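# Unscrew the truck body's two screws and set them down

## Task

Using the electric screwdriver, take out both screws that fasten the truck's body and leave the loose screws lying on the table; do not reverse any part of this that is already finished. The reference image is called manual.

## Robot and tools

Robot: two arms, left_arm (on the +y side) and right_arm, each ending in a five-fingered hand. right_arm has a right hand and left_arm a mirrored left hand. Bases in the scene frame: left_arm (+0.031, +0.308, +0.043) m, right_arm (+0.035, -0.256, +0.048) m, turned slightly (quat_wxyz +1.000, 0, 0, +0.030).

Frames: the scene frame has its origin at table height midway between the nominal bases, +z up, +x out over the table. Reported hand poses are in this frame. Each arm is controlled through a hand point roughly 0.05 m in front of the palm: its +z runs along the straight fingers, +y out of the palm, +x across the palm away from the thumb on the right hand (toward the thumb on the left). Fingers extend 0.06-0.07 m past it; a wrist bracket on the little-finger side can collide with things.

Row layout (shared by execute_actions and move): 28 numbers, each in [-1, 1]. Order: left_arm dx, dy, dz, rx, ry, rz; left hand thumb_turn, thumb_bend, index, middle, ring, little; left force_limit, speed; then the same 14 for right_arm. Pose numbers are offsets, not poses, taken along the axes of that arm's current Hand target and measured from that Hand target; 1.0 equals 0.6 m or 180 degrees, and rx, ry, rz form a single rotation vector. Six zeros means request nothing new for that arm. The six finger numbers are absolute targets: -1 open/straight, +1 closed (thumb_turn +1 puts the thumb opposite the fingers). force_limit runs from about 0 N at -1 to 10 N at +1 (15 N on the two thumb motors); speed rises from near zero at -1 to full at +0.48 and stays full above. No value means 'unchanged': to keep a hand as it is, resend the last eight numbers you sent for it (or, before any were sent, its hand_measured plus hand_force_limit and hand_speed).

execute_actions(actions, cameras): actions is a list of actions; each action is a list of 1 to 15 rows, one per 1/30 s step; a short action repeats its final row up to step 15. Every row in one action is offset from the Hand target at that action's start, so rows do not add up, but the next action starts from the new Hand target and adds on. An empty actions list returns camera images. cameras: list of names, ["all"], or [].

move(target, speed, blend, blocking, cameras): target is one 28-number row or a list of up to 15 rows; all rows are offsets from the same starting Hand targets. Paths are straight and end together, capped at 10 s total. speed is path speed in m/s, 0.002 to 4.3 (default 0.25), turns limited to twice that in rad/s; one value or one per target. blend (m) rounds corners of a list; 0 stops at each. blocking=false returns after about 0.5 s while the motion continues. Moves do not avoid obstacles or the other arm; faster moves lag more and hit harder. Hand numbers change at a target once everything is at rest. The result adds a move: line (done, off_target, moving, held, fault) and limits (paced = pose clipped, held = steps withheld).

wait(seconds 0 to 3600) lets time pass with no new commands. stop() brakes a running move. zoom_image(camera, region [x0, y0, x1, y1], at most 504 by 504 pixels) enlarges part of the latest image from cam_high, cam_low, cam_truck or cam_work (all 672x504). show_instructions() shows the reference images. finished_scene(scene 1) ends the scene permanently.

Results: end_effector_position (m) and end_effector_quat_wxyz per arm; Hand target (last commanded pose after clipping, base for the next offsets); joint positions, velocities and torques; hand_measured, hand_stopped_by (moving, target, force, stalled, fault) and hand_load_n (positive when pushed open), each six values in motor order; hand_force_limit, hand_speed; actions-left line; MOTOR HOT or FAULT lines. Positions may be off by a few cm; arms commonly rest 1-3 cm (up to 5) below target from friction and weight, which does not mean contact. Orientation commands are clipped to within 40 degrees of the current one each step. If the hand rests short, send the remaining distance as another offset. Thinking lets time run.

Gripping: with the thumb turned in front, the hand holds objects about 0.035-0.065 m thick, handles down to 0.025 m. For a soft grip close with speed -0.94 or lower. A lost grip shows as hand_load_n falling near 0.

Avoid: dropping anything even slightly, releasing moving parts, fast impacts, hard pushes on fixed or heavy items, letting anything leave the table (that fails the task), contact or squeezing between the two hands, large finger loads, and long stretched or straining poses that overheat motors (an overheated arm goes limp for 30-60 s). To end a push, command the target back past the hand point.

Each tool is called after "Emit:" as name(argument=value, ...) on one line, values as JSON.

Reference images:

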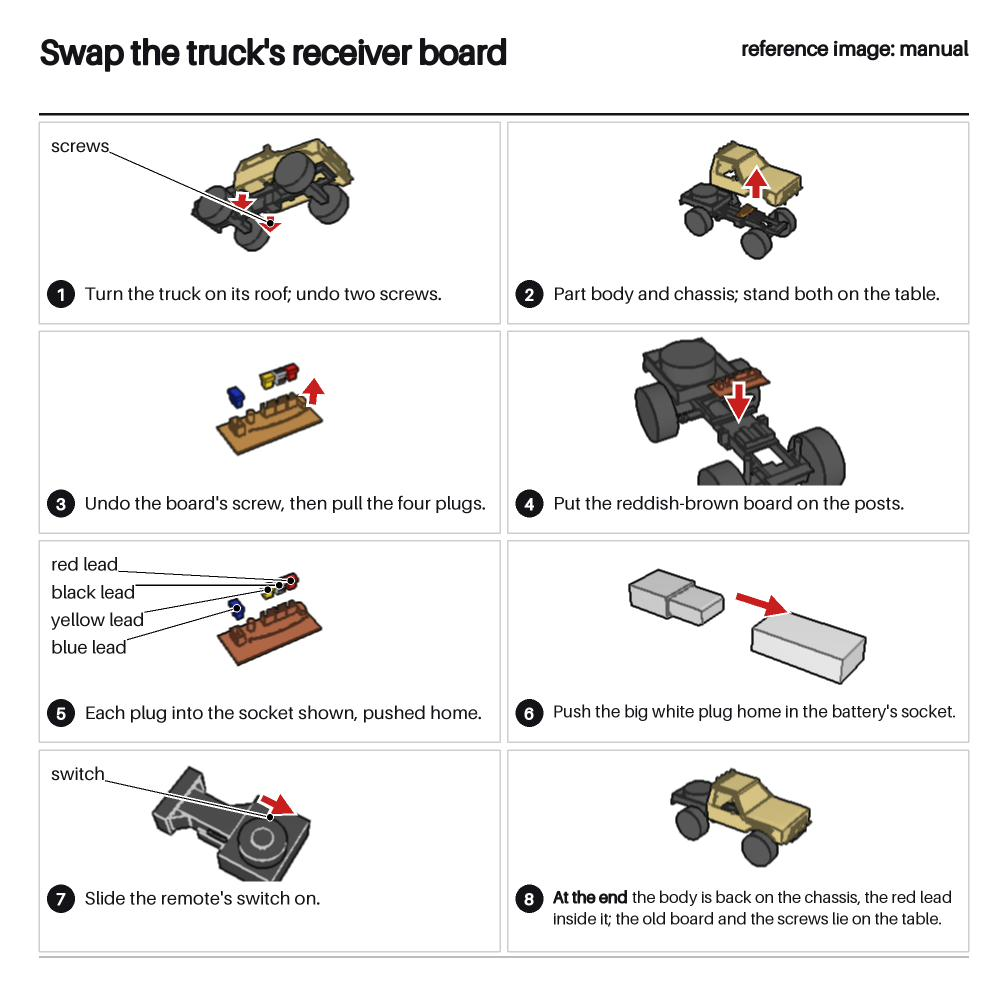

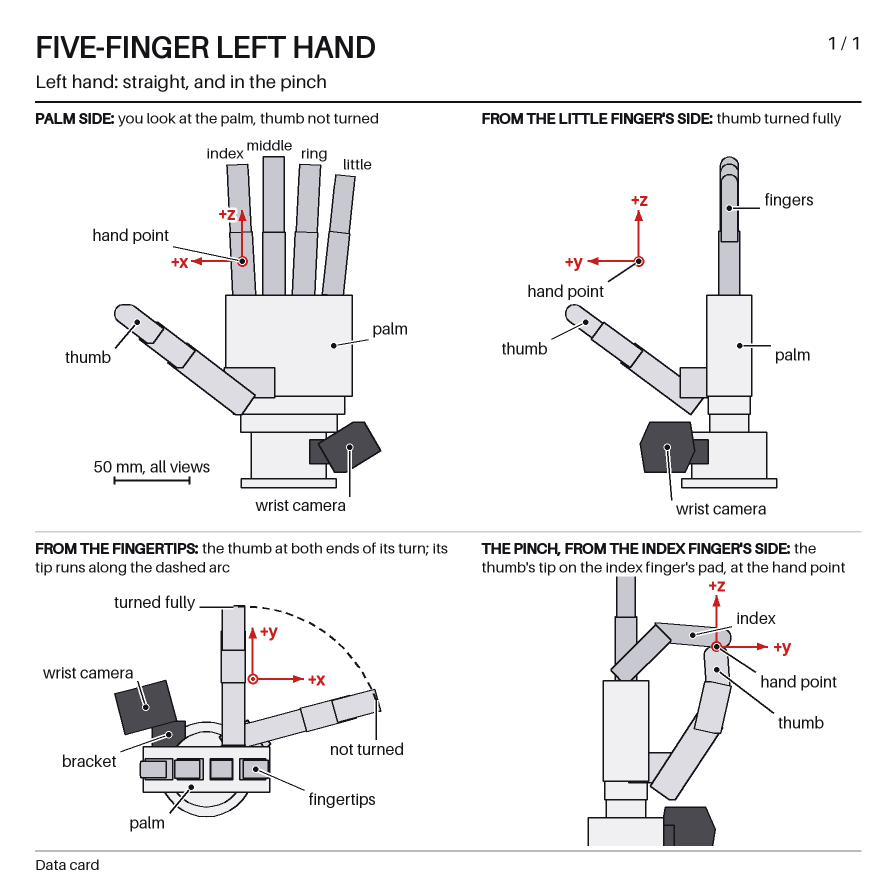

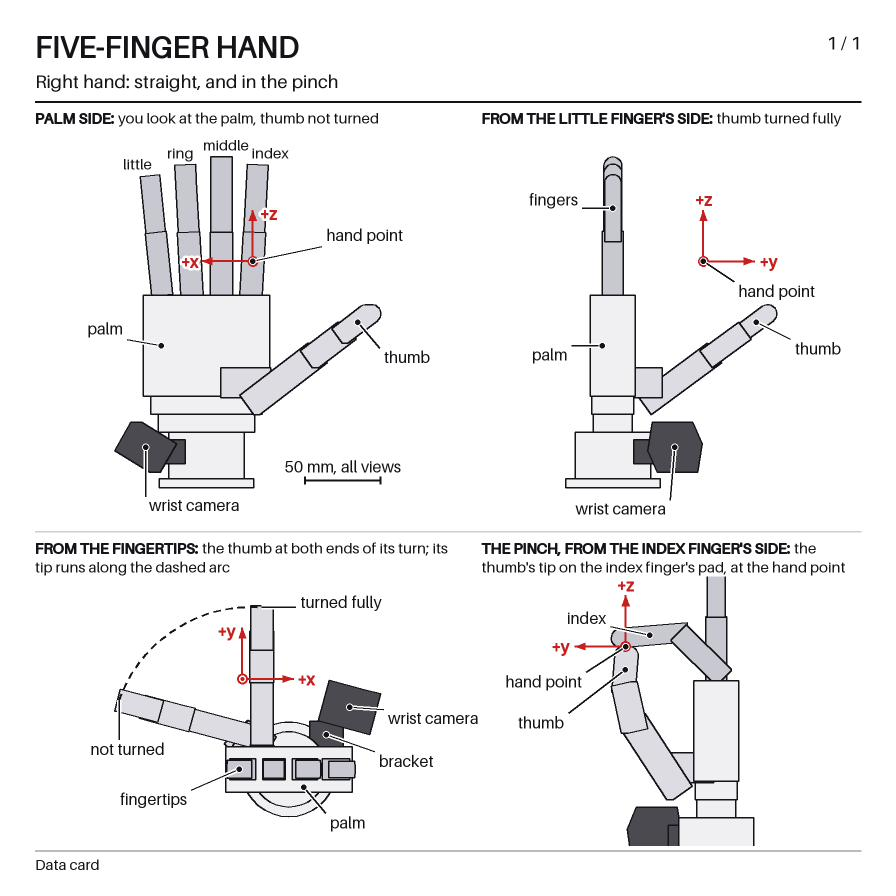

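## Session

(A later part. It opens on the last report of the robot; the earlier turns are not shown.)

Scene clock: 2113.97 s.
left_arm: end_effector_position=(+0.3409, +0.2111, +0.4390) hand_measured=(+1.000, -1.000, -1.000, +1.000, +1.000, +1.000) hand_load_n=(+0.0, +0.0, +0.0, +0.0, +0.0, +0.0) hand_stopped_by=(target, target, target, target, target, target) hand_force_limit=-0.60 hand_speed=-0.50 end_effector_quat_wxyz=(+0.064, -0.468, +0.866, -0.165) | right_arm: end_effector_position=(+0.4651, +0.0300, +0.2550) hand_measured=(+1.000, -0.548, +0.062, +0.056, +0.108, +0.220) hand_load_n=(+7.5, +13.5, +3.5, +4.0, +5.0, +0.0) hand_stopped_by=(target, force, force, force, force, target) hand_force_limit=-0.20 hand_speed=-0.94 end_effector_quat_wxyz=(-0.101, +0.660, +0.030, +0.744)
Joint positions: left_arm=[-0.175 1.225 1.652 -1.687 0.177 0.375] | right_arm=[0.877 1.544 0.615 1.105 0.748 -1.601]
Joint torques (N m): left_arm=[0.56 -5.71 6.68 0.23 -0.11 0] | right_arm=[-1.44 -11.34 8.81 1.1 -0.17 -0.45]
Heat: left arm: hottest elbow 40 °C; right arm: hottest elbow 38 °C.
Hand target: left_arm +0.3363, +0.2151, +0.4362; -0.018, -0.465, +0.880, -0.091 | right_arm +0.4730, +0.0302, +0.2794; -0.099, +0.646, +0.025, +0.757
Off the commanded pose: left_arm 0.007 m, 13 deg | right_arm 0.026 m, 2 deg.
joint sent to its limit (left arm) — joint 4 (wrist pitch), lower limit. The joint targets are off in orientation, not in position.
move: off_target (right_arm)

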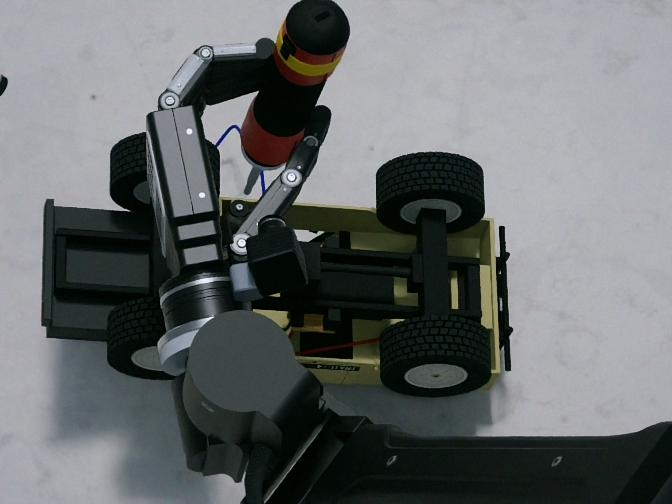

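Emit:
zoom_image(camera="cam_truck", region=[230, 170, 260, 200])

Emit:
zoom_image(camera="cam_truck", region=[300, 0, 345, 36])

Scaled by 16.800 from the camera's image (finer frame: 960x720).

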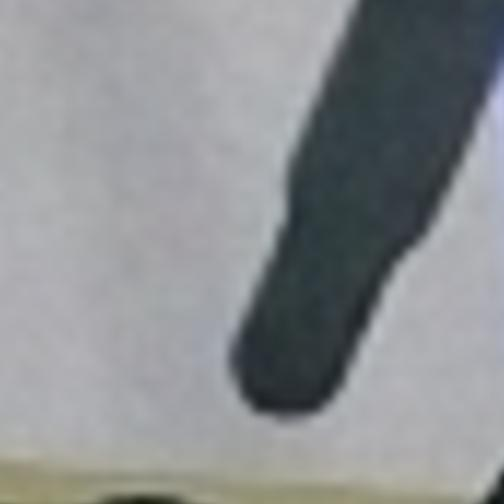

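Scaled by 11.200 from the camera's image (finer frame: 960x720).

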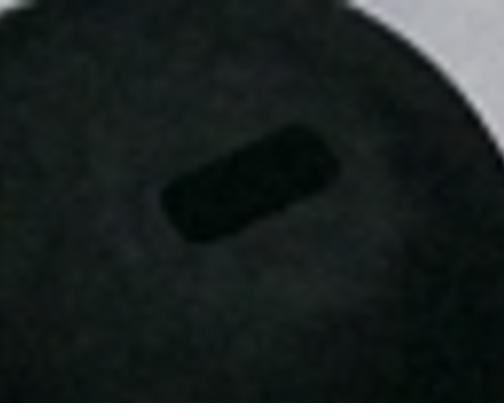

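Emit:
move(target=[0,0,0,0,0,0,1,-1,-1,1,1,1,-0.6,-0.5,0,0.0034,0.0018,-0.0007,0.00625,0.00757,1,-0.54,0.25,0.3,0.35,0.22,-0.2,-0.94], speed=0.05, cameras=["cam_truck"])

Emit:
zoom_image(camera="cam_truck", region=[230, 170, 260, 200])

Emit:
zoom_image(camera="cam_truck", region=[300, 0, 345, 36])

Scene clock: 2182.40 s.
left_arm: end_effector_position=(+0.3409, +0.2111, +0.4390) hand_measured=(+1.000, -1.000, -1.000, +1.000, +1.000, +1.000) hand_load_n=(+0.0, +0.0, +0.0, +0.0, +0.0, +0.0) hand_stopped_by=(target, target, target, target, target, target) hand_force_limit=-0.60 hand_speed=-0.50 end_effector_quat_wxyz=(+0.064, -0.468, +0.866, -0.165) | right_arm: end_effector_position=(+0.4670, +0.0282, +0.2560) hand_measured=(+1.000, -0.548, +0.062, +0.056, +0.108, +0.220) hand_load_n=(+7.5, +14.0, +3.5, +4.0, +4.5, +0.0) hand_stopped_by=(target, force, force, force, force, target) hand_force_limit=-0.20 hand_speed=-0.94 end_effector_quat_wxyz=(-0.102, +0.658, +0.028, +0.745)
Joint positions: left_arm=[-0.175 1.225 1.652 -1.687 0.177 0.375] | right_arm=[0.871 1.544 0.615 1.11 0.743 -1.601]
Joint torques (N m): left_arm=[0.85 -5.77 6.74 0.17 -0.1 0.02] | right_arm=[-1.32 -10.46 8.49 2.43 -0.18 -0.36]
Heat: left arm: hottest elbow 40 °C; right arm: hottest elbow 39 °C.
Hand target: left_arm +0.3363, +0.2151, +0.4362; -0.018, -0.465, +0.880, -0.091 | right_arm +0.4745, +0.0283, +0.2794; -0.108, +0.638, +0.016, +0.762
Off the commanded pose: left_arm 0.007 m, 13 deg | right_arm 0.025 m, 3 deg.
joint sent to its limit (left arm) — joint 4 (wrist pitch), lower limit. The joint targets are off in orientation, not in position.
move: off_target (right_arm)

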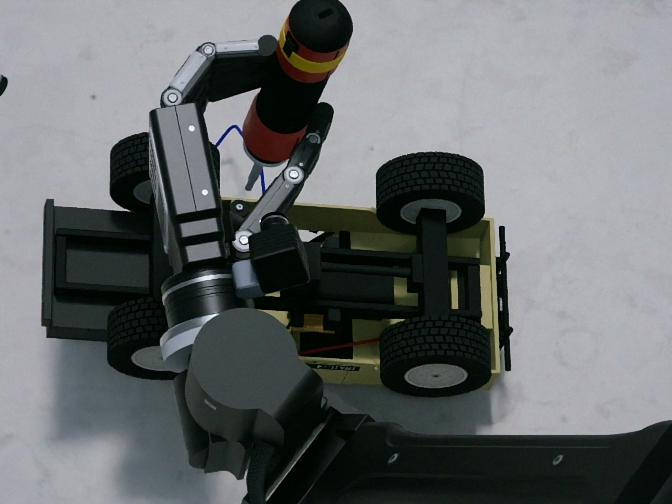

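Scaled by 16.800 from the camera's image (finer frame: 960x720).

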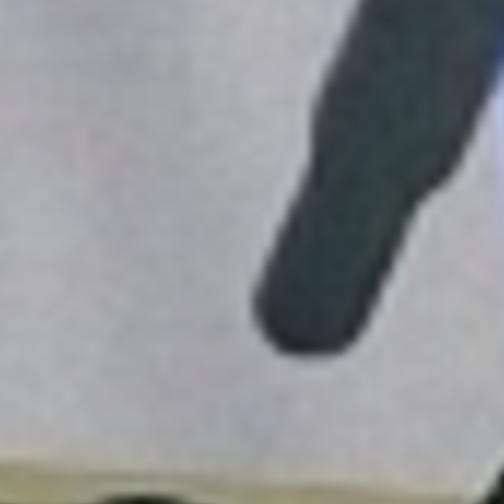

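Scaled by 11.200 from the camera's image (finer frame: 960x720).

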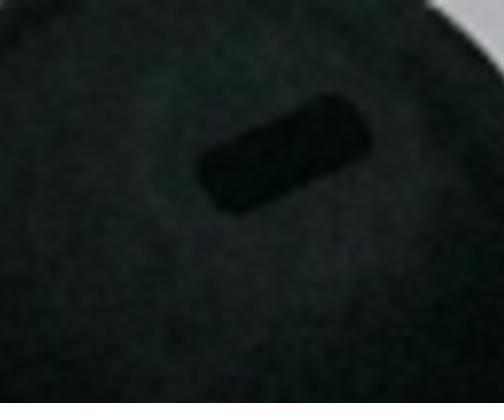

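Emit:
move(target=[0,0,0,0,0,0,1,-1,-1,1,1,1,-0.6,-0.5,0,0,0,-0.0009,0.00116,0.0062,1,-0.54,0.25,0.3,0.35,0.22,-0.2,-0.94], speed=0.05)

Scene clock: 2199.33 s.
left_arm: end_effector_position=(+0.3409, +0.2111, +0.4390) hand_measured=(+1.000, -1.000, -1.000, +1.000, +1.000, +1.000) hand_load_n=(+0.0, +0.0, +0.0, +0.0, +0.0, +0.0) hand_stopped_by=(target, target, target, target, target, target) hand_force_limit=-0.60 hand_speed=-0.50 end_effector_quat_wxyz=(+0.064, -0.468, +0.866, -0.165) | right_arm: end_effector_position=(+0.4670, +0.0282, +0.2570) hand_measured=(+1.000, -0.548, +0.062, +0.056, +0.108, +0.220) hand_load_n=(+7.5, +14.0, +3.0, +4.0, +4.5, +0.0) hand_stopped_by=(target, force, force, force, force, target) hand_force_limit=-0.20 hand_speed=-0.94 end_effector_quat_wxyz=(-0.103, +0.657, +0.027, +0.747)
Joint positions: left_arm=[-0.175 1.225 1.652 -1.687 0.177 0.375] | right_arm=[0.871 1.544 0.615 1.115 0.743 -1.601]
Joint torques (N m): left_arm=[0.91 -5.48 6.63 0.1 -0.08 0.04] | right_arm=[-1.44 -10.23 8.49 2.39 -0.11 -0.19]
Heat: left arm: hottest elbow 39 °C; right arm: hottest elbow 39 °C.
Hand target: left_arm +0.3363, +0.2151, +0.4362; -0.018, -0.465, +0.880, -0.091 | right_arm +0.4744, +0.0284, +0.2794; -0.115, +0.637, +0.008, +0.762
Off the commanded pose: left_arm 0.007 m, 13 deg | right_arm 0.024 m, 4 deg.
joint sent to its limit (left arm) — joint 4 (wrist pitch), lower limit. The joint targets are off in orientation, not in position.
move: off_target (right_arm)

Emit:
move(target=[0,0,0,0,0,0,1,-1,-1,1,1,1,-0.6,-0.5,0,0,0,-0.0013,0.00174,0.0093,1,-0.54,0.25,0.3,0.35,0.22,-0.2,-0.94], speed=0.05)

Scene clock: 2202.63 s.
left_arm: end_effector_position=(+0.3409, +0.2111, +0.4390) hand_measured=(+1.000, -1.000, -1.000, +1.000, +1.000, +1.000) hand_load_n=(+0.0, +0.0, +0.0, +0.0, +0.0, +0.0) hand_stopped_by=(target, target, target, target, target, target) hand_force_limit=-0.60 hand_speed=-0.50 end_effector_quat_wxyz=(+0.064, -0.468, +0.866, -0.165) | right_arm: end_effector_position=(+0.4671, +0.0288, +0.2571) hand_measured=(+1.000, -0.548, +0.062, +0.056, +0.108, +0.220) hand_load_n=(+7.5, +14.0, +3.5, +4.0, +4.5, +0.0) hand_stopped_by=(target, force, force, force, force, target) hand_force_limit=-0.20 hand_speed=-0.94 end_effector_quat_wxyz=(-0.112, +0.655, +0.018, +0.747)
Joint positions: left_arm=[-0.175 1.225 1.652 -1.687 0.177 0.375] | right_arm=[0.87 1.544 0.615 1.122 0.743 -1.581]
Joint torques (N m): left_arm=[0.79 -5.83 6.69 0.23 -0.11 0.01] | right_arm=[-1.32 -10.4 8.43 2.36 0.02 -0.15]
Heat: left arm: hottest elbow 39 °C; right arm: hottest elbow 39 °C.
Hand target: left_arm +0.3363, +0.2151, +0.4362; -0.018, -0.465, +0.880, -0.091 | right_arm +0.4744, +0.0284, +0.2794; -0.124, +0.636, -0.003, +0.762
Off the commanded pose: left_arm 0.007 m, 13 deg | right_arm 0.023 m, 4 deg.
joint sent to its limit (left arm) — joint 4 (wrist pitch), lower limit. The joint targets are off in orientation, not in position.
move: off_target (right_arm)

Emit:
wait(seconds=0.1, cameras=["cam_truck"])

Emit:
zoom_image(camera="cam_truck", region=[230, 170, 260, 200])

Emit:
zoom_image(camera="cam_truck", region=[300, 0, 345, 36])

Scene clock: 2205.60 s.
left_arm: end_effector_position=(+0.3409, +0.2111, +0.4390) hand_measured=(+1.000, -1.000, -1.000, +1.000, +1.000, +1.000) hand_load_n=(+0.0, +0.0, +0.0, +0.0, +0.0, +0.0) hand_stopped_by=(target, target, target, target, target, target) hand_force_limit=-0.60 hand_speed=-0.50 end_effector_quat_wxyz=(+0.064, -0.468, +0.866, -0.165) | right_arm: end_effector_position=(+0.4671, +0.0288, +0.2571) hand_measured=(+1.000, -0.548, +0.062, +0.056, +0.108, +0.220) hand_load_n=(+7.5, +13.5, +3.0, +4.0, +4.5, +0.0) hand_stopped_by=(target, force, force, force, force, target) hand_force_limit=-0.20 hand_speed=-0.94 end_effector_quat_wxyz=(-0.112, +0.655, +0.018, +0.747)
Joint positions: left_arm=[-0.175 1.225 1.652 -1.687 0.177 0.375] | right_arm=[0.87 1.544 0.615 1.122 0.743 -1.581]
Joint torques (N m): left_arm=[0.62 -5.6 6.64 0.17 -0.07 0.01] | right_arm=[-1.2 -10.4 8.44 2.36 0.02 -0.16]
Heat: left arm: hottest elbow 39 °C; right arm: hottest elbow 39 °C.
Hand target: left_arm +0.3363, +0.2151, +0.4362; -0.018, -0.465, +0.880, -0.091 | right_arm +0.4744, +0.0284, +0.2794; -0.124, +0.636, -0.003, +0.762
Off the commanded pose: left_arm 0.007 m, 13 deg | right_arm 0.024 m, 4 deg.
wait: 0.10 s; at rest from the start

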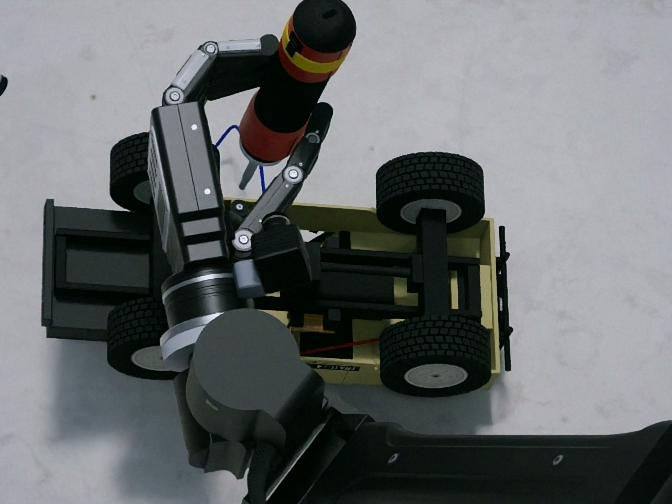

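Scaled by 16.800 from the camera's image (finer frame: 960x720).

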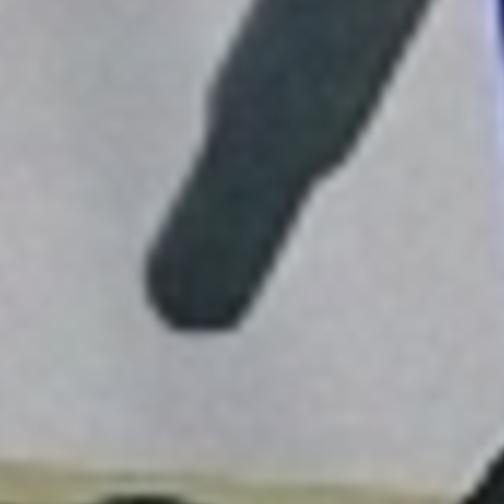

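Scaled by 11.200 from the camera's image (finer frame: 960x720).

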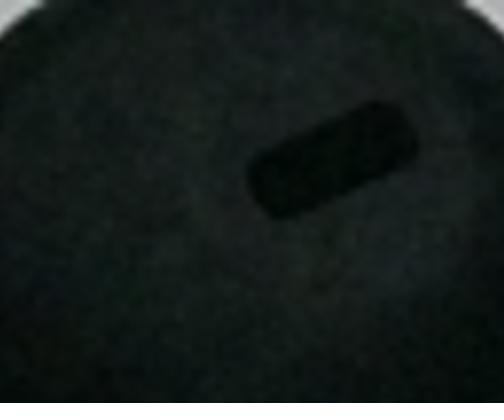

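Emit:
move(target=[0,0,0,0,0,0,1,-1,-1,1,1,1,-0.6,-0.5,-0.04156,0.00577,-0.01141,0,0,0,1,-0.54,0.25,0.3,0.35,0.22,-0.2,-0.94], speed=0.05, cameras=["cam_truck"])

Emit:
zoom_image(camera="cam_truck", region=[225, 180, 255, 216])

Emit:
zoom_image(camera="cam_truck", region=[300, 10, 345, 46])

Scene clock: 2237.33 s.
left_arm: end_effector_position=(+0.3409, +0.2111, +0.4390) hand_measured=(+1.000, -1.000, -1.000, +1.000, +1.000, +1.000) hand_load_n=(+0.0, +0.0, +0.0, +0.0, +0.0, +0.0) hand_stopped_by=(target, target, target, target, target, target) hand_force_limit=-0.60 hand_speed=-0.50 end_effector_quat_wxyz=(+0.064, -0.468, +0.866, -0.165) | right_arm: end_effector_position=(+0.4695, +0.0315, +0.2424) hand_measured=(+1.000, -0.548, +0.062, +0.056, +0.108, +0.220) hand_load_n=(+7.5, +14.0, +3.5, +4.0, +5.0, +0.0) hand_stopped_by=(target, force, force, force, force, target) hand_force_limit=-0.20 hand_speed=-0.94 end_effector_quat_wxyz=(-0.118, +0.648, +0.010, +0.752)
Joint positions: left_arm=[-0.175 1.225 1.652 -1.687 0.177 0.375] | right_arm=[0.87 1.61 0.615 1.215 0.746 -1.58]
Joint torques (N m): left_arm=[0.67 -5.77 6.72 0.16 -0.09 0] | right_arm=[-1.03 -10.23 6.46 2.26 0.07 -0.17]
Heat: left arm: hottest elbow 39 °C; right arm: hottest elbow 39 °C.
Hand target: left_arm +0.3363, +0.2151, +0.4362; -0.018, -0.465, +0.880, -0.091 | right_arm +0.4725, +0.0288, +0.2534; -0.124, +0.636, -0.003, +0.762
Off the commanded pose: left_arm 0.007 m, 13 deg | right_arm 0.012 m, 2 deg.
joint sent to its limit (left arm) — joint 4 (wrist pitch), lower limit. The joint targets are off in orientation, not in position.
move: off_target (right_arm)

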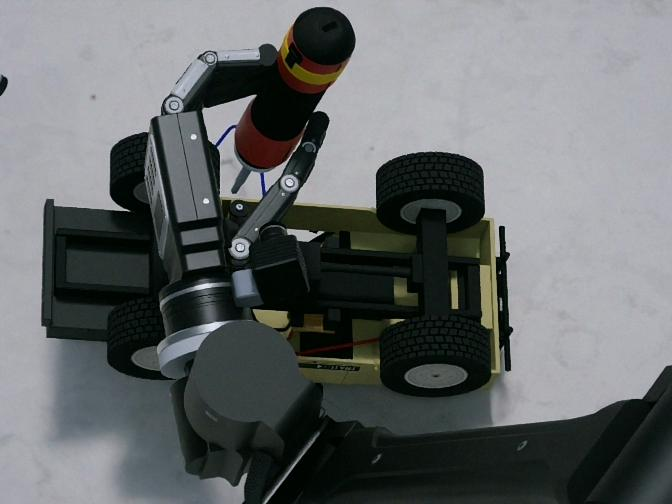

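Scaled by 14.000 from the camera's image (finer frame: 960x720).

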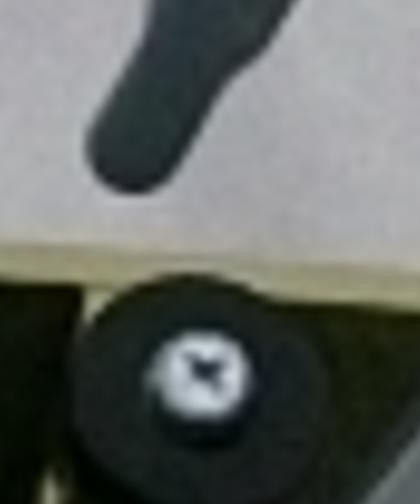

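Scaled by 11.200 from the camera's image (finer frame: 960x720).

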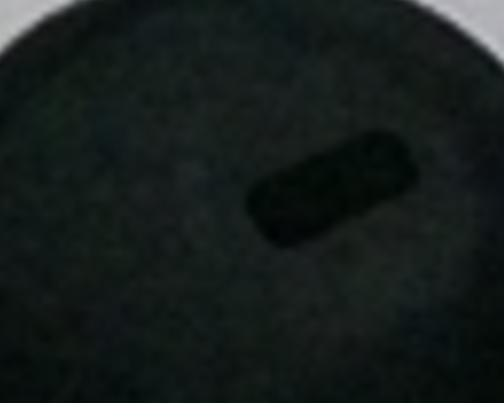

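Emit:
move(target=[0,0,0,0,0,0,1,-1,-1,1,1,1,-0.6,-0.5,0,0,0,0.00375,-0.0081,-0.02576,1,-0.54,0.25,0.3,0.35,0.22,-0.2,-0.94], speed=0.05, cameras=["cam_truck"])

Emit:
zoom_image(camera="cam_truck", region=[225, 180, 255, 216])

Emit:
zoom_image(camera="cam_truck", region=[300, 10, 345, 46])

Scene clock: 2263.00 s.
left_arm: end_effector_position=(+0.3409, +0.2111, +0.4390) hand_measured=(+1.000, -1.000, -1.000, +1.000, +1.000, +1.000) hand_load_n=(+0.0, +0.0, +0.0, +0.0, +0.5, +0.0) hand_stopped_by=(target, target, target, target, target, target) hand_force_limit=-0.60 hand_speed=-0.50 end_effector_quat_wxyz=(+0.064, -0.468, +0.866, -0.165) | right_arm: end_effector_position=(+0.4696, +0.0312, +0.2421) hand_measured=(+1.000, -0.548, +0.062, +0.056, +0.108, +0.220) hand_load_n=(+7.5, +14.0, +3.0, +4.0, +5.0, +0.0) hand_stopped_by=(target, force, force, force, force, target) hand_force_limit=-0.20 hand_speed=-0.94 end_effector_quat_wxyz=(-0.107, +0.650, +0.021, +0.752)
Joint positions: left_arm=[-0.175 1.225 1.652 -1.687 0.177 0.375] | right_arm=[0.87 1.61 0.615 1.205 0.744 -1.605]
Joint torques (N m): left_arm=[1.2 -5.77 6.63 0.1 -0.12 0.03] | right_arm=[-0.97 -10.93 6.5 1.16 -0.2 -0.52]
Heat: left arm: hottest elbow 39 °C; right arm: hottest elbow 38 °C.
Hand target: left_arm +0.3363, +0.2151, +0.4362; -0.018, -0.465, +0.880, -0.091 | right_arm +0.4725, +0.0288, +0.2533; -0.097, +0.644, +0.029, +0.758
Off the commanded pose: left_arm 0.007 m, 13 deg | right_arm 0.012 m, 2 deg.
joint sent to its limit (left arm) — joint 4 (wrist pitch), lower limit. The joint targets are off in orientation, not in position.
move: off_target (right_arm)

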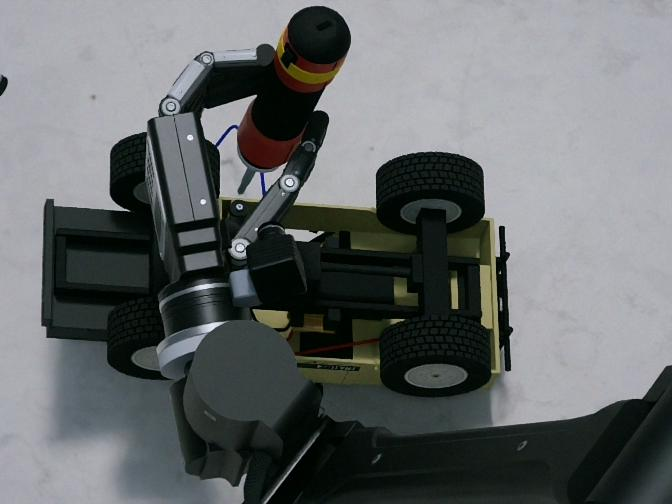

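Scaled by 14.000 from the camera's image (finer frame: 960x720).

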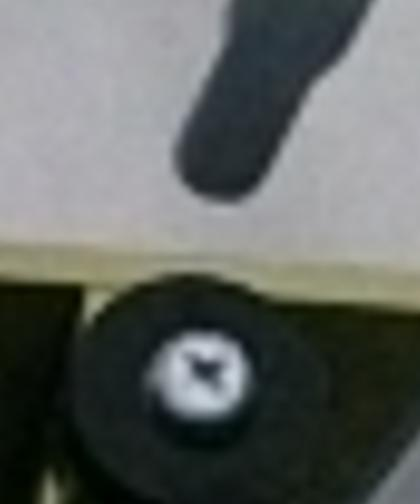

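Scaled by 11.200 from the camera's image (finer frame: 960x720).

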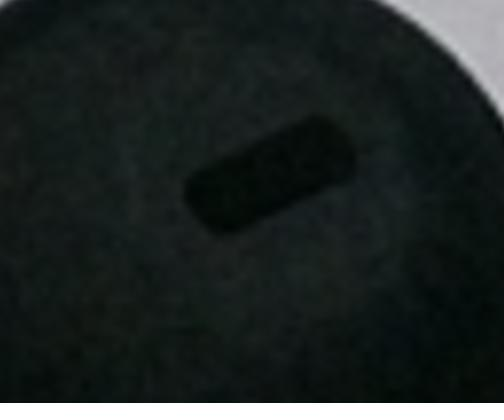

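Emit:
move(target=[0,0,0,0,0,0,1,-1,-1,1,1,1,-0.6,-0.5,-0.00943,-0.00208,-0.00537,0.0002,-0.00392,-0.00322,1,-0.54,0.25,0.3,0.35,0.22,-0.2,-0.94], speed=0.05, cameras=["cam_truck"])

Emit:
zoom_image(camera="cam_truck", region=[225, 180, 255, 216])

Emit:
zoom_image(camera="cam_truck", region=[300, 10, 345, 46])

Scene clock: 2279.67 s.
left_arm: end_effector_position=(+0.3409, +0.2111, +0.4390) hand_measured=(+1.000, -1.000, -1.000, +1.000, +1.000, +1.000) hand_load_n=(+0.0, +0.0, +0.0, +0.0, +0.5, +0.0) hand_stopped_by=(target, target, target, target, target, target) hand_force_limit=-0.60 hand_speed=-0.50 end_effector_quat_wxyz=(+0.064, -0.468, +0.866, -0.165) | right_arm: end_effector_position=(+0.4696, +0.0312, +0.2415) hand_measured=(+1.000, -0.548, +0.062, +0.056, +0.108, +0.220) hand_load_n=(+7.5, +14.0, +3.5, +4.0, +4.5, +0.0) hand_stopped_by=(target, force, force, force, force, target) hand_force_limit=-0.20 hand_speed=-0.94 end_effector_quat_wxyz=(-0.106, +0.651, +0.023, +0.751)
Joint positions: left_arm=[-0.175 1.225 1.652 -1.687 0.177 0.375] | right_arm=[0.87 1.61 0.615 1.201 0.744 -1.606]
Joint torques (N m): left_arm=[0.79 -6.12 6.65 0.12 -0.1 0.03] | right_arm=[-0.62 -10.11 6.26 1.07 0.05 -0.5]
Heat: left arm: hottest elbow 39 °C; right arm: hottest elbow 38 °C.
Hand target: left_arm +0.3363, +0.2151, +0.4362; -0.018, -0.465, +0.880, -0.091 | right_arm +0.4700, +0.0301, +0.2473; -0.093, +0.649, +0.033, +0.755
Off the commanded pose: left_arm 0.007 m, 13 deg | right_arm 0.006 m, 2 deg.
joint sent to its limit (left arm) — joint 4 (wrist pitch), lower limit. The joint targets are off in orientation, not in position.
move: done

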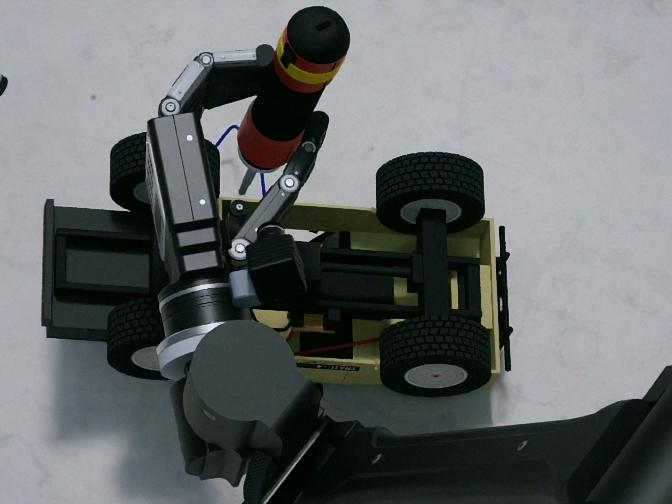

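Scaled by 14.000 from the camera's image (finer frame: 960x720).

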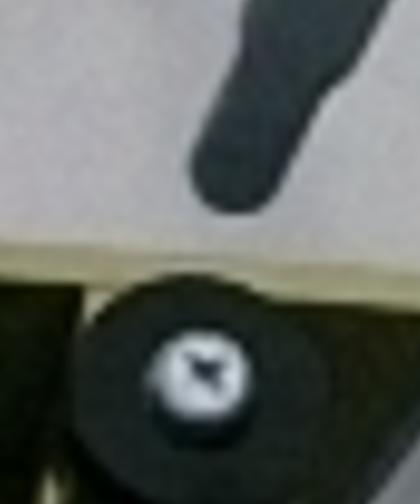

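Scaled by 11.200 from the camera's image (finer frame: 960x720).

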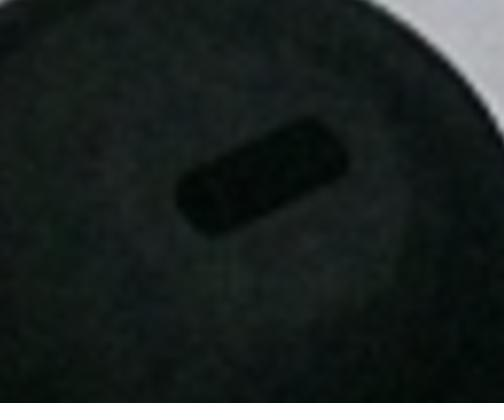

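Emit:
move(target=[0,0,0,0,0,0,1,-1,-1,1,1,1,-0.6,-0.5,-0.00398,-0.00087,-0.00727,0,0,0,1,-0.54,0.25,0.3,0.35,0.22,-0.2,-0.94], speed=0.05)

Scene clock: 2308.50 s.
left_arm: end_effector_position=(+0.3409, +0.2111, +0.4390) hand_measured=(+1.000, -1.000, -1.000, +1.000, +1.000, +1.000) hand_load_n=(+0.0, +0.0, +0.0, +0.0, +0.0, +0.0) hand_stopped_by=(target, target, target, target, target, target) hand_force_limit=-0.60 hand_speed=-0.50 end_effector_quat_wxyz=(+0.064, -0.468, +0.866, -0.165) | right_arm: end_effector_position=(+0.4678, +0.0274, +0.2377) hand_measured=(+1.000, -0.548, +0.062, +0.056, +0.108, +0.220) hand_load_n=(+7.5, +13.5, +3.0, +4.5, +4.5, +0.0) hand_stopped_by=(target, force, force, force, force, target) hand_force_limit=-0.20 hand_speed=-0.94 end_effector_quat_wxyz=(-0.100, +0.654, +0.023, +0.749)
Joint positions: left_arm=[-0.175 1.225 1.652 -1.687 0.177 0.375] | right_arm=[0.87 1.611 0.606 1.201 0.751 -1.608]
Joint velocities: left_arm=[within noise] | right_arm=[-0.005 -0.005 -0.012 -0.002 0.154 0.007]
Joint torques (N m): left_arm=[0.62 -5.95 6.67 0.08 -0.11 0.03] | right_arm=[-0.03 -9.82 6.23 1.63 0.07 -0.54]
Heat: left arm: hottest elbow 39 °C; right arm: hottest elbow 37 °C.
Hand target: left_arm +0.3363, +0.2151, +0.4362; -0.018, -0.465, +0.880, -0.091 | right_arm +0.4660, +0.0302, +0.2444; -0.093, +0.649, +0.033, +0.755
Off the commanded pose: left_arm 0.007 m, 13 deg | right_arm 0.007 m, 2 deg.
joint sent to its limit (left arm) — joint 4 (wrist pitch), lower limit. The joint targets are off in orientation, not in position.
move: done

Emit:
wait(seconds=0.1, cameras=["cam_truck"])

Emit:
zoom_image(camera="cam_truck", region=[225, 180, 255, 216])

Emit:
zoom_image(camera="cam_truck", region=[300, 10, 345, 46])

Scene clock: 2311.80 s.
left_arm: end_effector_position=(+0.3409, +0.2111, +0.4390) hand_measured=(+1.000, -1.000, -1.000, +1.000, +1.000, +1.000) hand_load_n=(+0.0, -0.5, +0.0, +0.0, +0.0, +0.0) hand_stopped_by=(target, target, target, target, target, target) hand_force_limit=-0.60 hand_speed=-0.50 end_effector_quat_wxyz=(+0.064, -0.468, +0.866, -0.165) | right_arm: end_effector_position=(+0.4678, +0.0274, +0.2377) hand_measured=(+1.000, -0.548, +0.062, +0.056, +0.108, +0.220) hand_load_n=(+7.5, +14.0, +3.0, +4.0, +5.0, +0.0) hand_stopped_by=(target, force, force, force, force, target) hand_force_limit=-0.20 hand_speed=-0.94 end_effector_quat_wxyz=(-0.100, +0.654, +0.023, +0.749)
Joint positions: left_arm=[-0.175 1.225 1.652 -1.687 0.177 0.375] | right_arm=[0.87 1.611 0.606 1.201 0.751 -1.608]
Joint torques (N m): left_arm=[0.97 -5.83 6.64 0.24 -0.1 0.02] | right_arm=[0.09 -9.93 6.26 1.68 0.08 -0.5]
Heat: left arm: hottest elbow 39 °C; right arm: hottest elbow 37 °C.
Hand target: left_arm +0.3363, +0.2151, +0.4362; -0.018, -0.465, +0.880, -0.091 | right_arm +0.4660, +0.0302, +0.2444; -0.093, +0.649, +0.033, +0.755
Off the commanded pose: left_arm 0.007 m, 13 deg | right_arm 0.007 m, 2 deg.
wait: 0.10 s; at rest from the start

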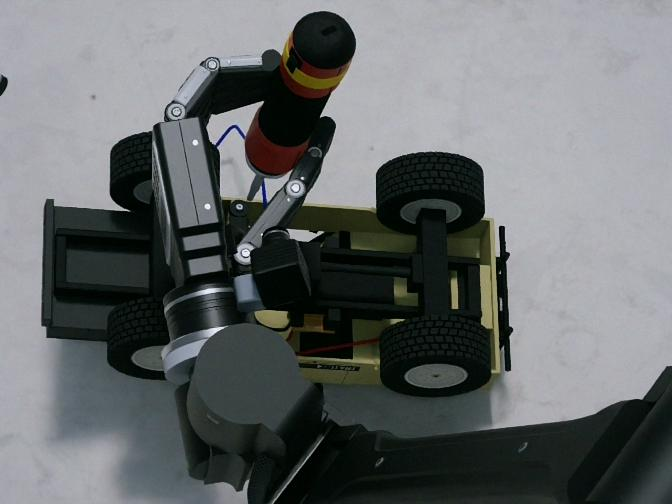

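Scaled by 14.000 from the camera's image (finer frame: 960x720).

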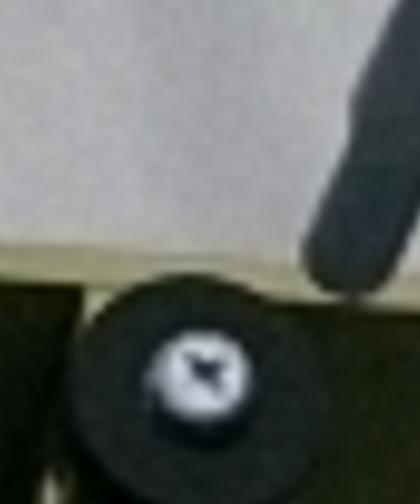

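Scaled by 11.200 from the camera's image (finer frame: 960x720).

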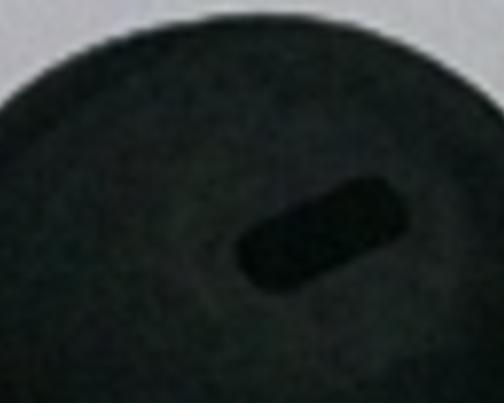

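Emit:
move(target=[0,0,0,0,0,0,1,-1,-1,1,1,1,-0.6,-0.5,-0.0001,-0.0191,-0.00808,0.00753,-0.00054,0.00119,1,-0.54,0.25,0.3,0.35,0.22,-0.2,-0.94], speed=0.05)

Scene clock: 2354.33 s.
left_arm: end_effector_position=(+0.3409, +0.2111, +0.4390) hand_measured=(+1.000, -1.000, -1.000, +1.000, +1.000, +1.000) hand_load_n=(+0.0, +0.0, +0.0, +0.0, +0.0, +0.0) hand_stopped_by=(target, target, target, target, target, target) hand_force_limit=-0.60 hand_speed=-0.50 end_effector_quat_wxyz=(+0.064, -0.468, +0.866, -0.165) | right_arm: end_effector_position=(+0.4611, +0.0370, +0.2377) hand_measured=(+1.000, -0.548, +0.062, +0.056, +0.108, +0.220) hand_load_n=(+7.5, +14.0, +3.0, +4.0, +5.0, +0.0) hand_stopped_by=(target, force, force, force, force, target) hand_force_limit=-0.20 hand_speed=-0.94 end_effector_quat_wxyz=(-0.109, +0.654, +0.031, +0.748)
Joint positions: left_arm=[-0.175 1.225 1.652 -1.687 0.177 0.375] | right_arm=[0.893 1.611 0.606 1.201 0.752 -1.608]
Joint torques (N m): left_arm=[1.03 -5.95 6.68 0.16 -0.09 0.03] | right_arm=[-0.09 -9.88 6.24 1.58 0.05 -0.51]
Heat: left arm: hottest elbow 39 °C; right arm: hottest elbow 37 °C.
Hand target: left_arm +0.3363, +0.2151, +0.4362; -0.018, -0.465, +0.880, -0.091 | right_arm +0.4593, +0.0404, +0.2444; -0.102, +0.648, +0.040, +0.754
Off the commanded pose: left_arm 0.007 m, 13 deg | right_arm 0.008 m, 2 deg.
joint sent to its limit (left arm) — joint 4 (wrist pitch), lower limit. The joint targets are off in orientation, not in position.
move: done

Emit:
move(target=[0,0,0,0,0,0,1,-1,-1,1,1,1,-0.6,-0.5,0,0.01152,0.00488,-0.00455,0.00033,-0.00072,1,-0.54,0.25,0.3,0.35,0.22,-0.2,-0.94], speed=0.05, cameras=["cam_truck"])

Emit:
zoom_image(camera="cam_truck", region=[225, 180, 255, 216])

Emit:
zoom_image(camera="cam_truck", region=[300, 10, 345, 46])

Scene clock: 2366.93 s.
left_arm: end_effector_position=(+0.3409, +0.2111, +0.4390) hand_measured=(+1.000, -1.000, -1.000, +1.000, +1.000, +1.000) hand_load_n=(+0.0, -0.5, +0.0, +0.0, +0.0, +0.0) hand_stopped_by=(target, target, target, target, target, target) hand_force_limit=-0.60 hand_speed=-0.50 end_effector_quat_wxyz=(+0.064, -0.468, +0.866, -0.165) | right_arm: end_effector_position=(+0.4611, +0.0370, +0.2377) hand_measured=(+1.000, -0.548, +0.062, +0.056, +0.108, +0.220) hand_load_n=(+7.5, +14.0, +3.0, +4.5, +5.0, +0.0) hand_stopped_by=(target, force, force, force, force, target) hand_force_limit=-0.20 hand_speed=-0.94 end_effector_quat_wxyz=(-0.109, +0.654, +0.031, +0.748)
Joint positions: left_arm=[-0.175 1.225 1.652 -1.687 0.177 0.375] | right_arm=[0.893 1.611 0.606 1.201 0.752 -1.608]
Joint torques (N m): left_arm=[1.26 -6.01 6.69 0.14 -0.11 0.02] | right_arm=[-0.85 -9.82 6.28 1.65 0.06 -0.51]
Heat: left arm: hottest elbow 39 °C; right arm: hottest elbow 37 °C.
Hand target: left_arm +0.3363, +0.2151, +0.4362; -0.018, -0.465, +0.880, -0.091 | right_arm +0.4635, +0.0342, +0.2444; -0.097, +0.648, +0.036, +0.754
Off the commanded pose: left_arm 0.007 m, 13 deg | right_arm 0.008 m, 2 deg.
joint sent to its limit (left arm) — joint 4 (wrist pitch), lower limit. The joint targets are off in orientation, not in position.
move: done

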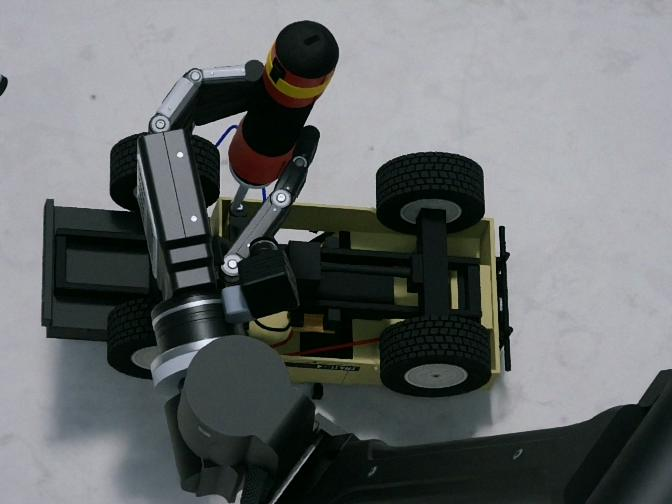

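Scaled by 14.000 from the camera's image (finer frame: 960x720).

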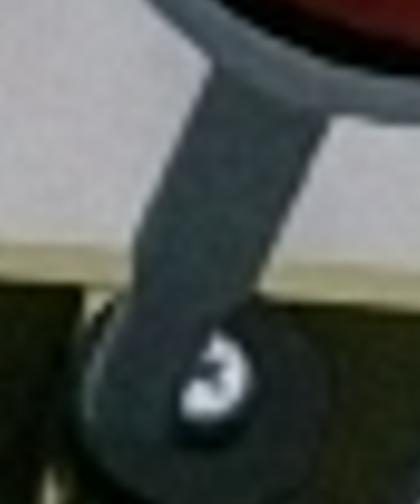

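Scaled by 11.200 from the camera's image (finer frame: 960x720).

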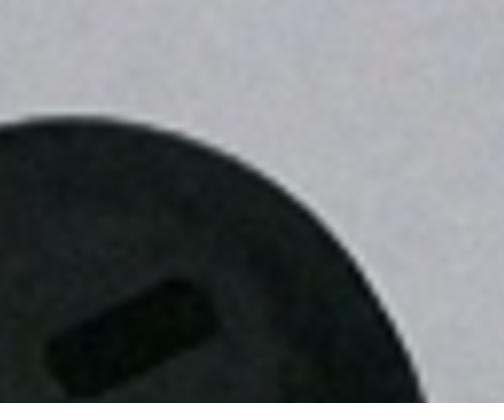

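Emit:
move(target=[0,0,0,0,0,0,1,-1,-1,1,1,1,-0.6,-0.5,0,0.01851,0.00814,-0.00736,0.00053,-0.00118,1,-0.54,0.25,0.3,0.35,0.22,-0.2,-0.94], speed=0.05, cameras=["cam_truck"])

Emit:
zoom_image(camera="cam_truck", region=[225, 180, 255, 216])

Emit:
zoom_image(camera="cam_truck", region=[300, 10, 345, 46])

Scene clock: 2376.40 s.
left_arm: end_effector_position=(+0.3409, +0.2111, +0.4390) hand_measured=(+1.000, -1.000, -1.000, +1.000, +1.000, +1.000) hand_load_n=(+0.0, +0.0, +0.0, +0.0, +0.0, +0.0) hand_stopped_by=(target, target, target, target, target, target) hand_force_limit=-0.60 hand_speed=-0.50 end_effector_quat_wxyz=(+0.064, -0.468, +0.866, -0.165) | right_arm: end_effector_position=(+0.4669, +0.0285, +0.2376) hand_measured=(+1.000, -0.548, +0.062, +0.056, +0.108, +0.220) hand_load_n=(+7.5, +14.0, +3.0, +4.0, +4.5, +0.0) hand_stopped_by=(target, force, force, force, force, target) hand_force_limit=-0.20 hand_speed=-0.94 end_effector_quat_wxyz=(-0.101, +0.655, +0.024, +0.749)
Joint positions: left_arm=[-0.175 1.225 1.652 -1.687 0.177 0.375] | right_arm=[0.873 1.611 0.606 1.201 0.753 -1.608]
Joint torques (N m): left_arm=[0.97 -6.18 6.68 0.1 -0.08 0.01] | right_arm=[-1.08 -9.64 6.32 1.62 0.03 -0.51]
Heat: left arm: hottest elbow 39 °C; right arm: hottest elbow 37 °C.
Hand target: left_arm +0.3363, +0.2151, +0.4362; -0.018, -0.465, +0.880, -0.091 | right_arm +0.4704, +0.0244, +0.2442; -0.088, +0.649, +0.028, +0.755
Off the commanded pose: left_arm 0.007 m, 13 deg | right_arm 0.009 m, 2 deg.
joint sent to its limit (left arm) — joint 4 (wrist pitch), lower limit. The joint targets are off in orientation, not in position.
move: done

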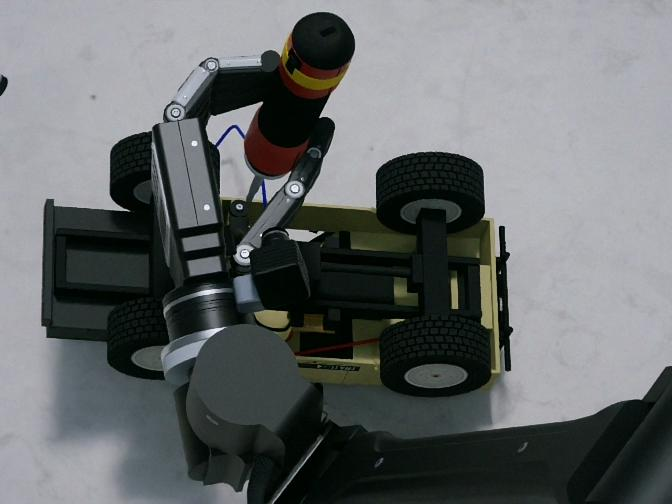

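Scaled by 14.000 from the camera's image (finer frame: 960x720).

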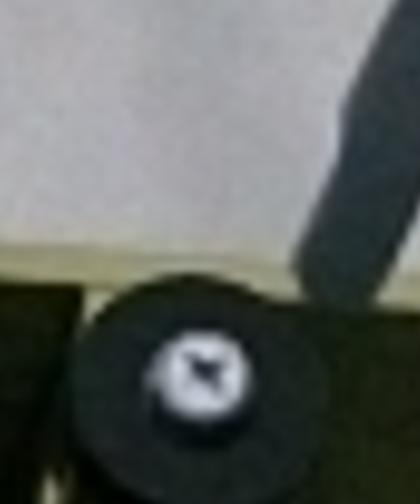

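Scaled by 11.200 from the camera's image (finer frame: 960x720).

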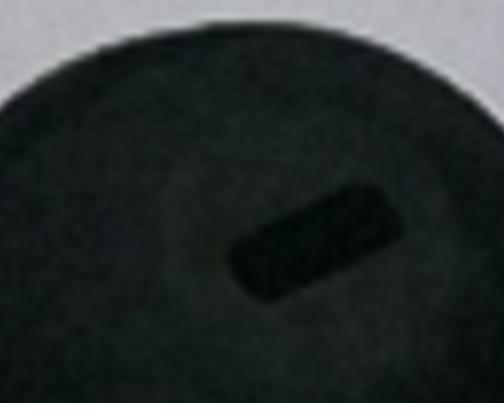

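Emit:
move(target=[[0,0,0,0,0,0,1,-1,-1,1,1,1,-0.6,-0.5,0.08834,0.02956,0.02192,0,0,0,1,-0.54,0.25,0.3,0.35,0.22,-0.2,-0.94],[0,0,0,0,0,0,1,-1,-1,1,1,1,-0.6,-0.5,0.00637,-0.0211,-0.00515,0,0,0,1,-0.54,0.25,0.3,0.35,0.22,-0.2,-0.94]], speed=[0.15,0.05], cameras=["cam_truck"])

Emit:
zoom_image(camera="cam_truck", region=[225, 180, 255, 216])

Emit:
zoom_image(camera="cam_truck", region=[300, 10, 345, 46])

Scene clock: 2417.77 s.
left_arm: end_effector_position=(+0.3409, +0.2111, +0.4390) hand_measured=(+1.000, -1.000, -1.000, +1.000, +1.000, +1.000) hand_load_n=(+0.0, +0.0, +0.0, +0.0, +0.5, +0.0) hand_stopped_by=(target, target, target, target, target, target) hand_force_limit=-0.60 hand_speed=-0.50 end_effector_quat_wxyz=(+0.064, -0.468, +0.866, -0.165) | right_arm: end_effector_position=(+0.4634, +0.0273, +0.2297) hand_measured=(+1.000, -0.548, +0.062, +0.056, +0.108, +0.220) hand_load_n=(+7.5, +13.5, +3.5, +4.0, +5.0, +0.0) hand_stopped_by=(target, force, force, force, force, target) hand_force_limit=-0.20 hand_speed=-0.94 end_effector_quat_wxyz=(-0.083, +0.665, +0.030, +0.741)
Joint positions: left_arm=[-0.175 1.225 1.652 -1.687 0.177 0.375] | right_arm=[0.884 1.615 0.606 1.168 0.78 -1.616]
Joint torques (N m): left_arm=[1.03 -5.71 6.67 0.12 -0.1 0] | right_arm=[0.21 -10.29 7.76 2.24 0.12 -0.53]
Heat: left arm: hottest elbow 39 °C; right arm: hottest elbow 37 °C.
Hand target: left_arm +0.3363, +0.2151, +0.4362; -0.018, -0.465, +0.880, -0.091 | right_arm +0.4647, +0.0359, +0.2486; -0.088, +0.649, +0.028, +0.755
Off the commanded pose: left_arm 0.007 m, 13 deg | right_arm 0.021 m, 3 deg.
joint sent to its limit (left arm) — joint 4 (wrist pitch), lower limit. The joint targets are off in orientation, not in position.
move: off_target (right_arm)

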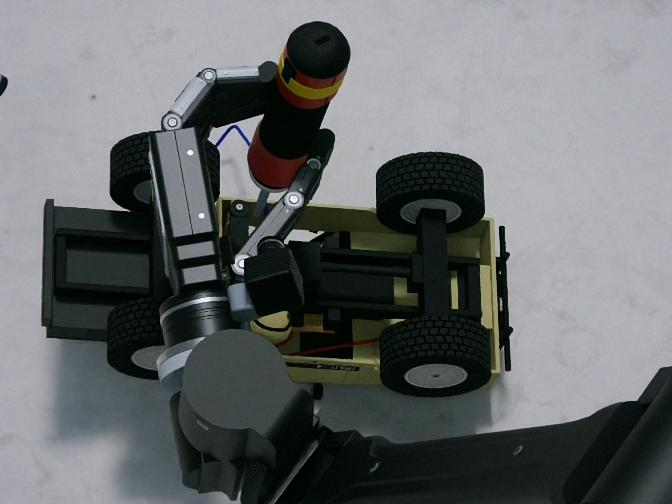

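Scaled by 14.000 from the camera's image (finer frame: 960x720).

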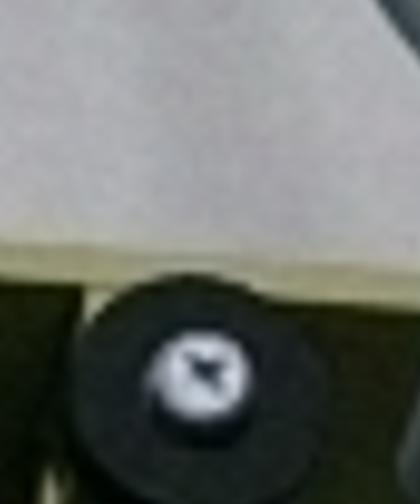

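Scaled by 11.200 from the camera's image (finer frame: 960x720).

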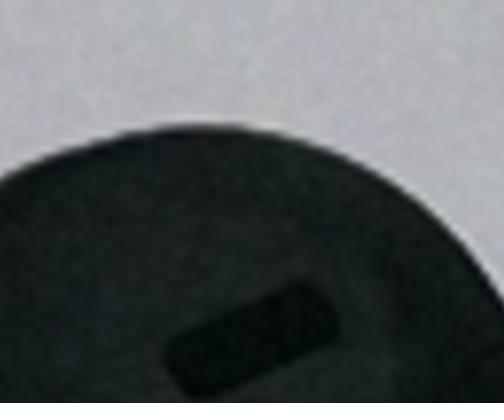

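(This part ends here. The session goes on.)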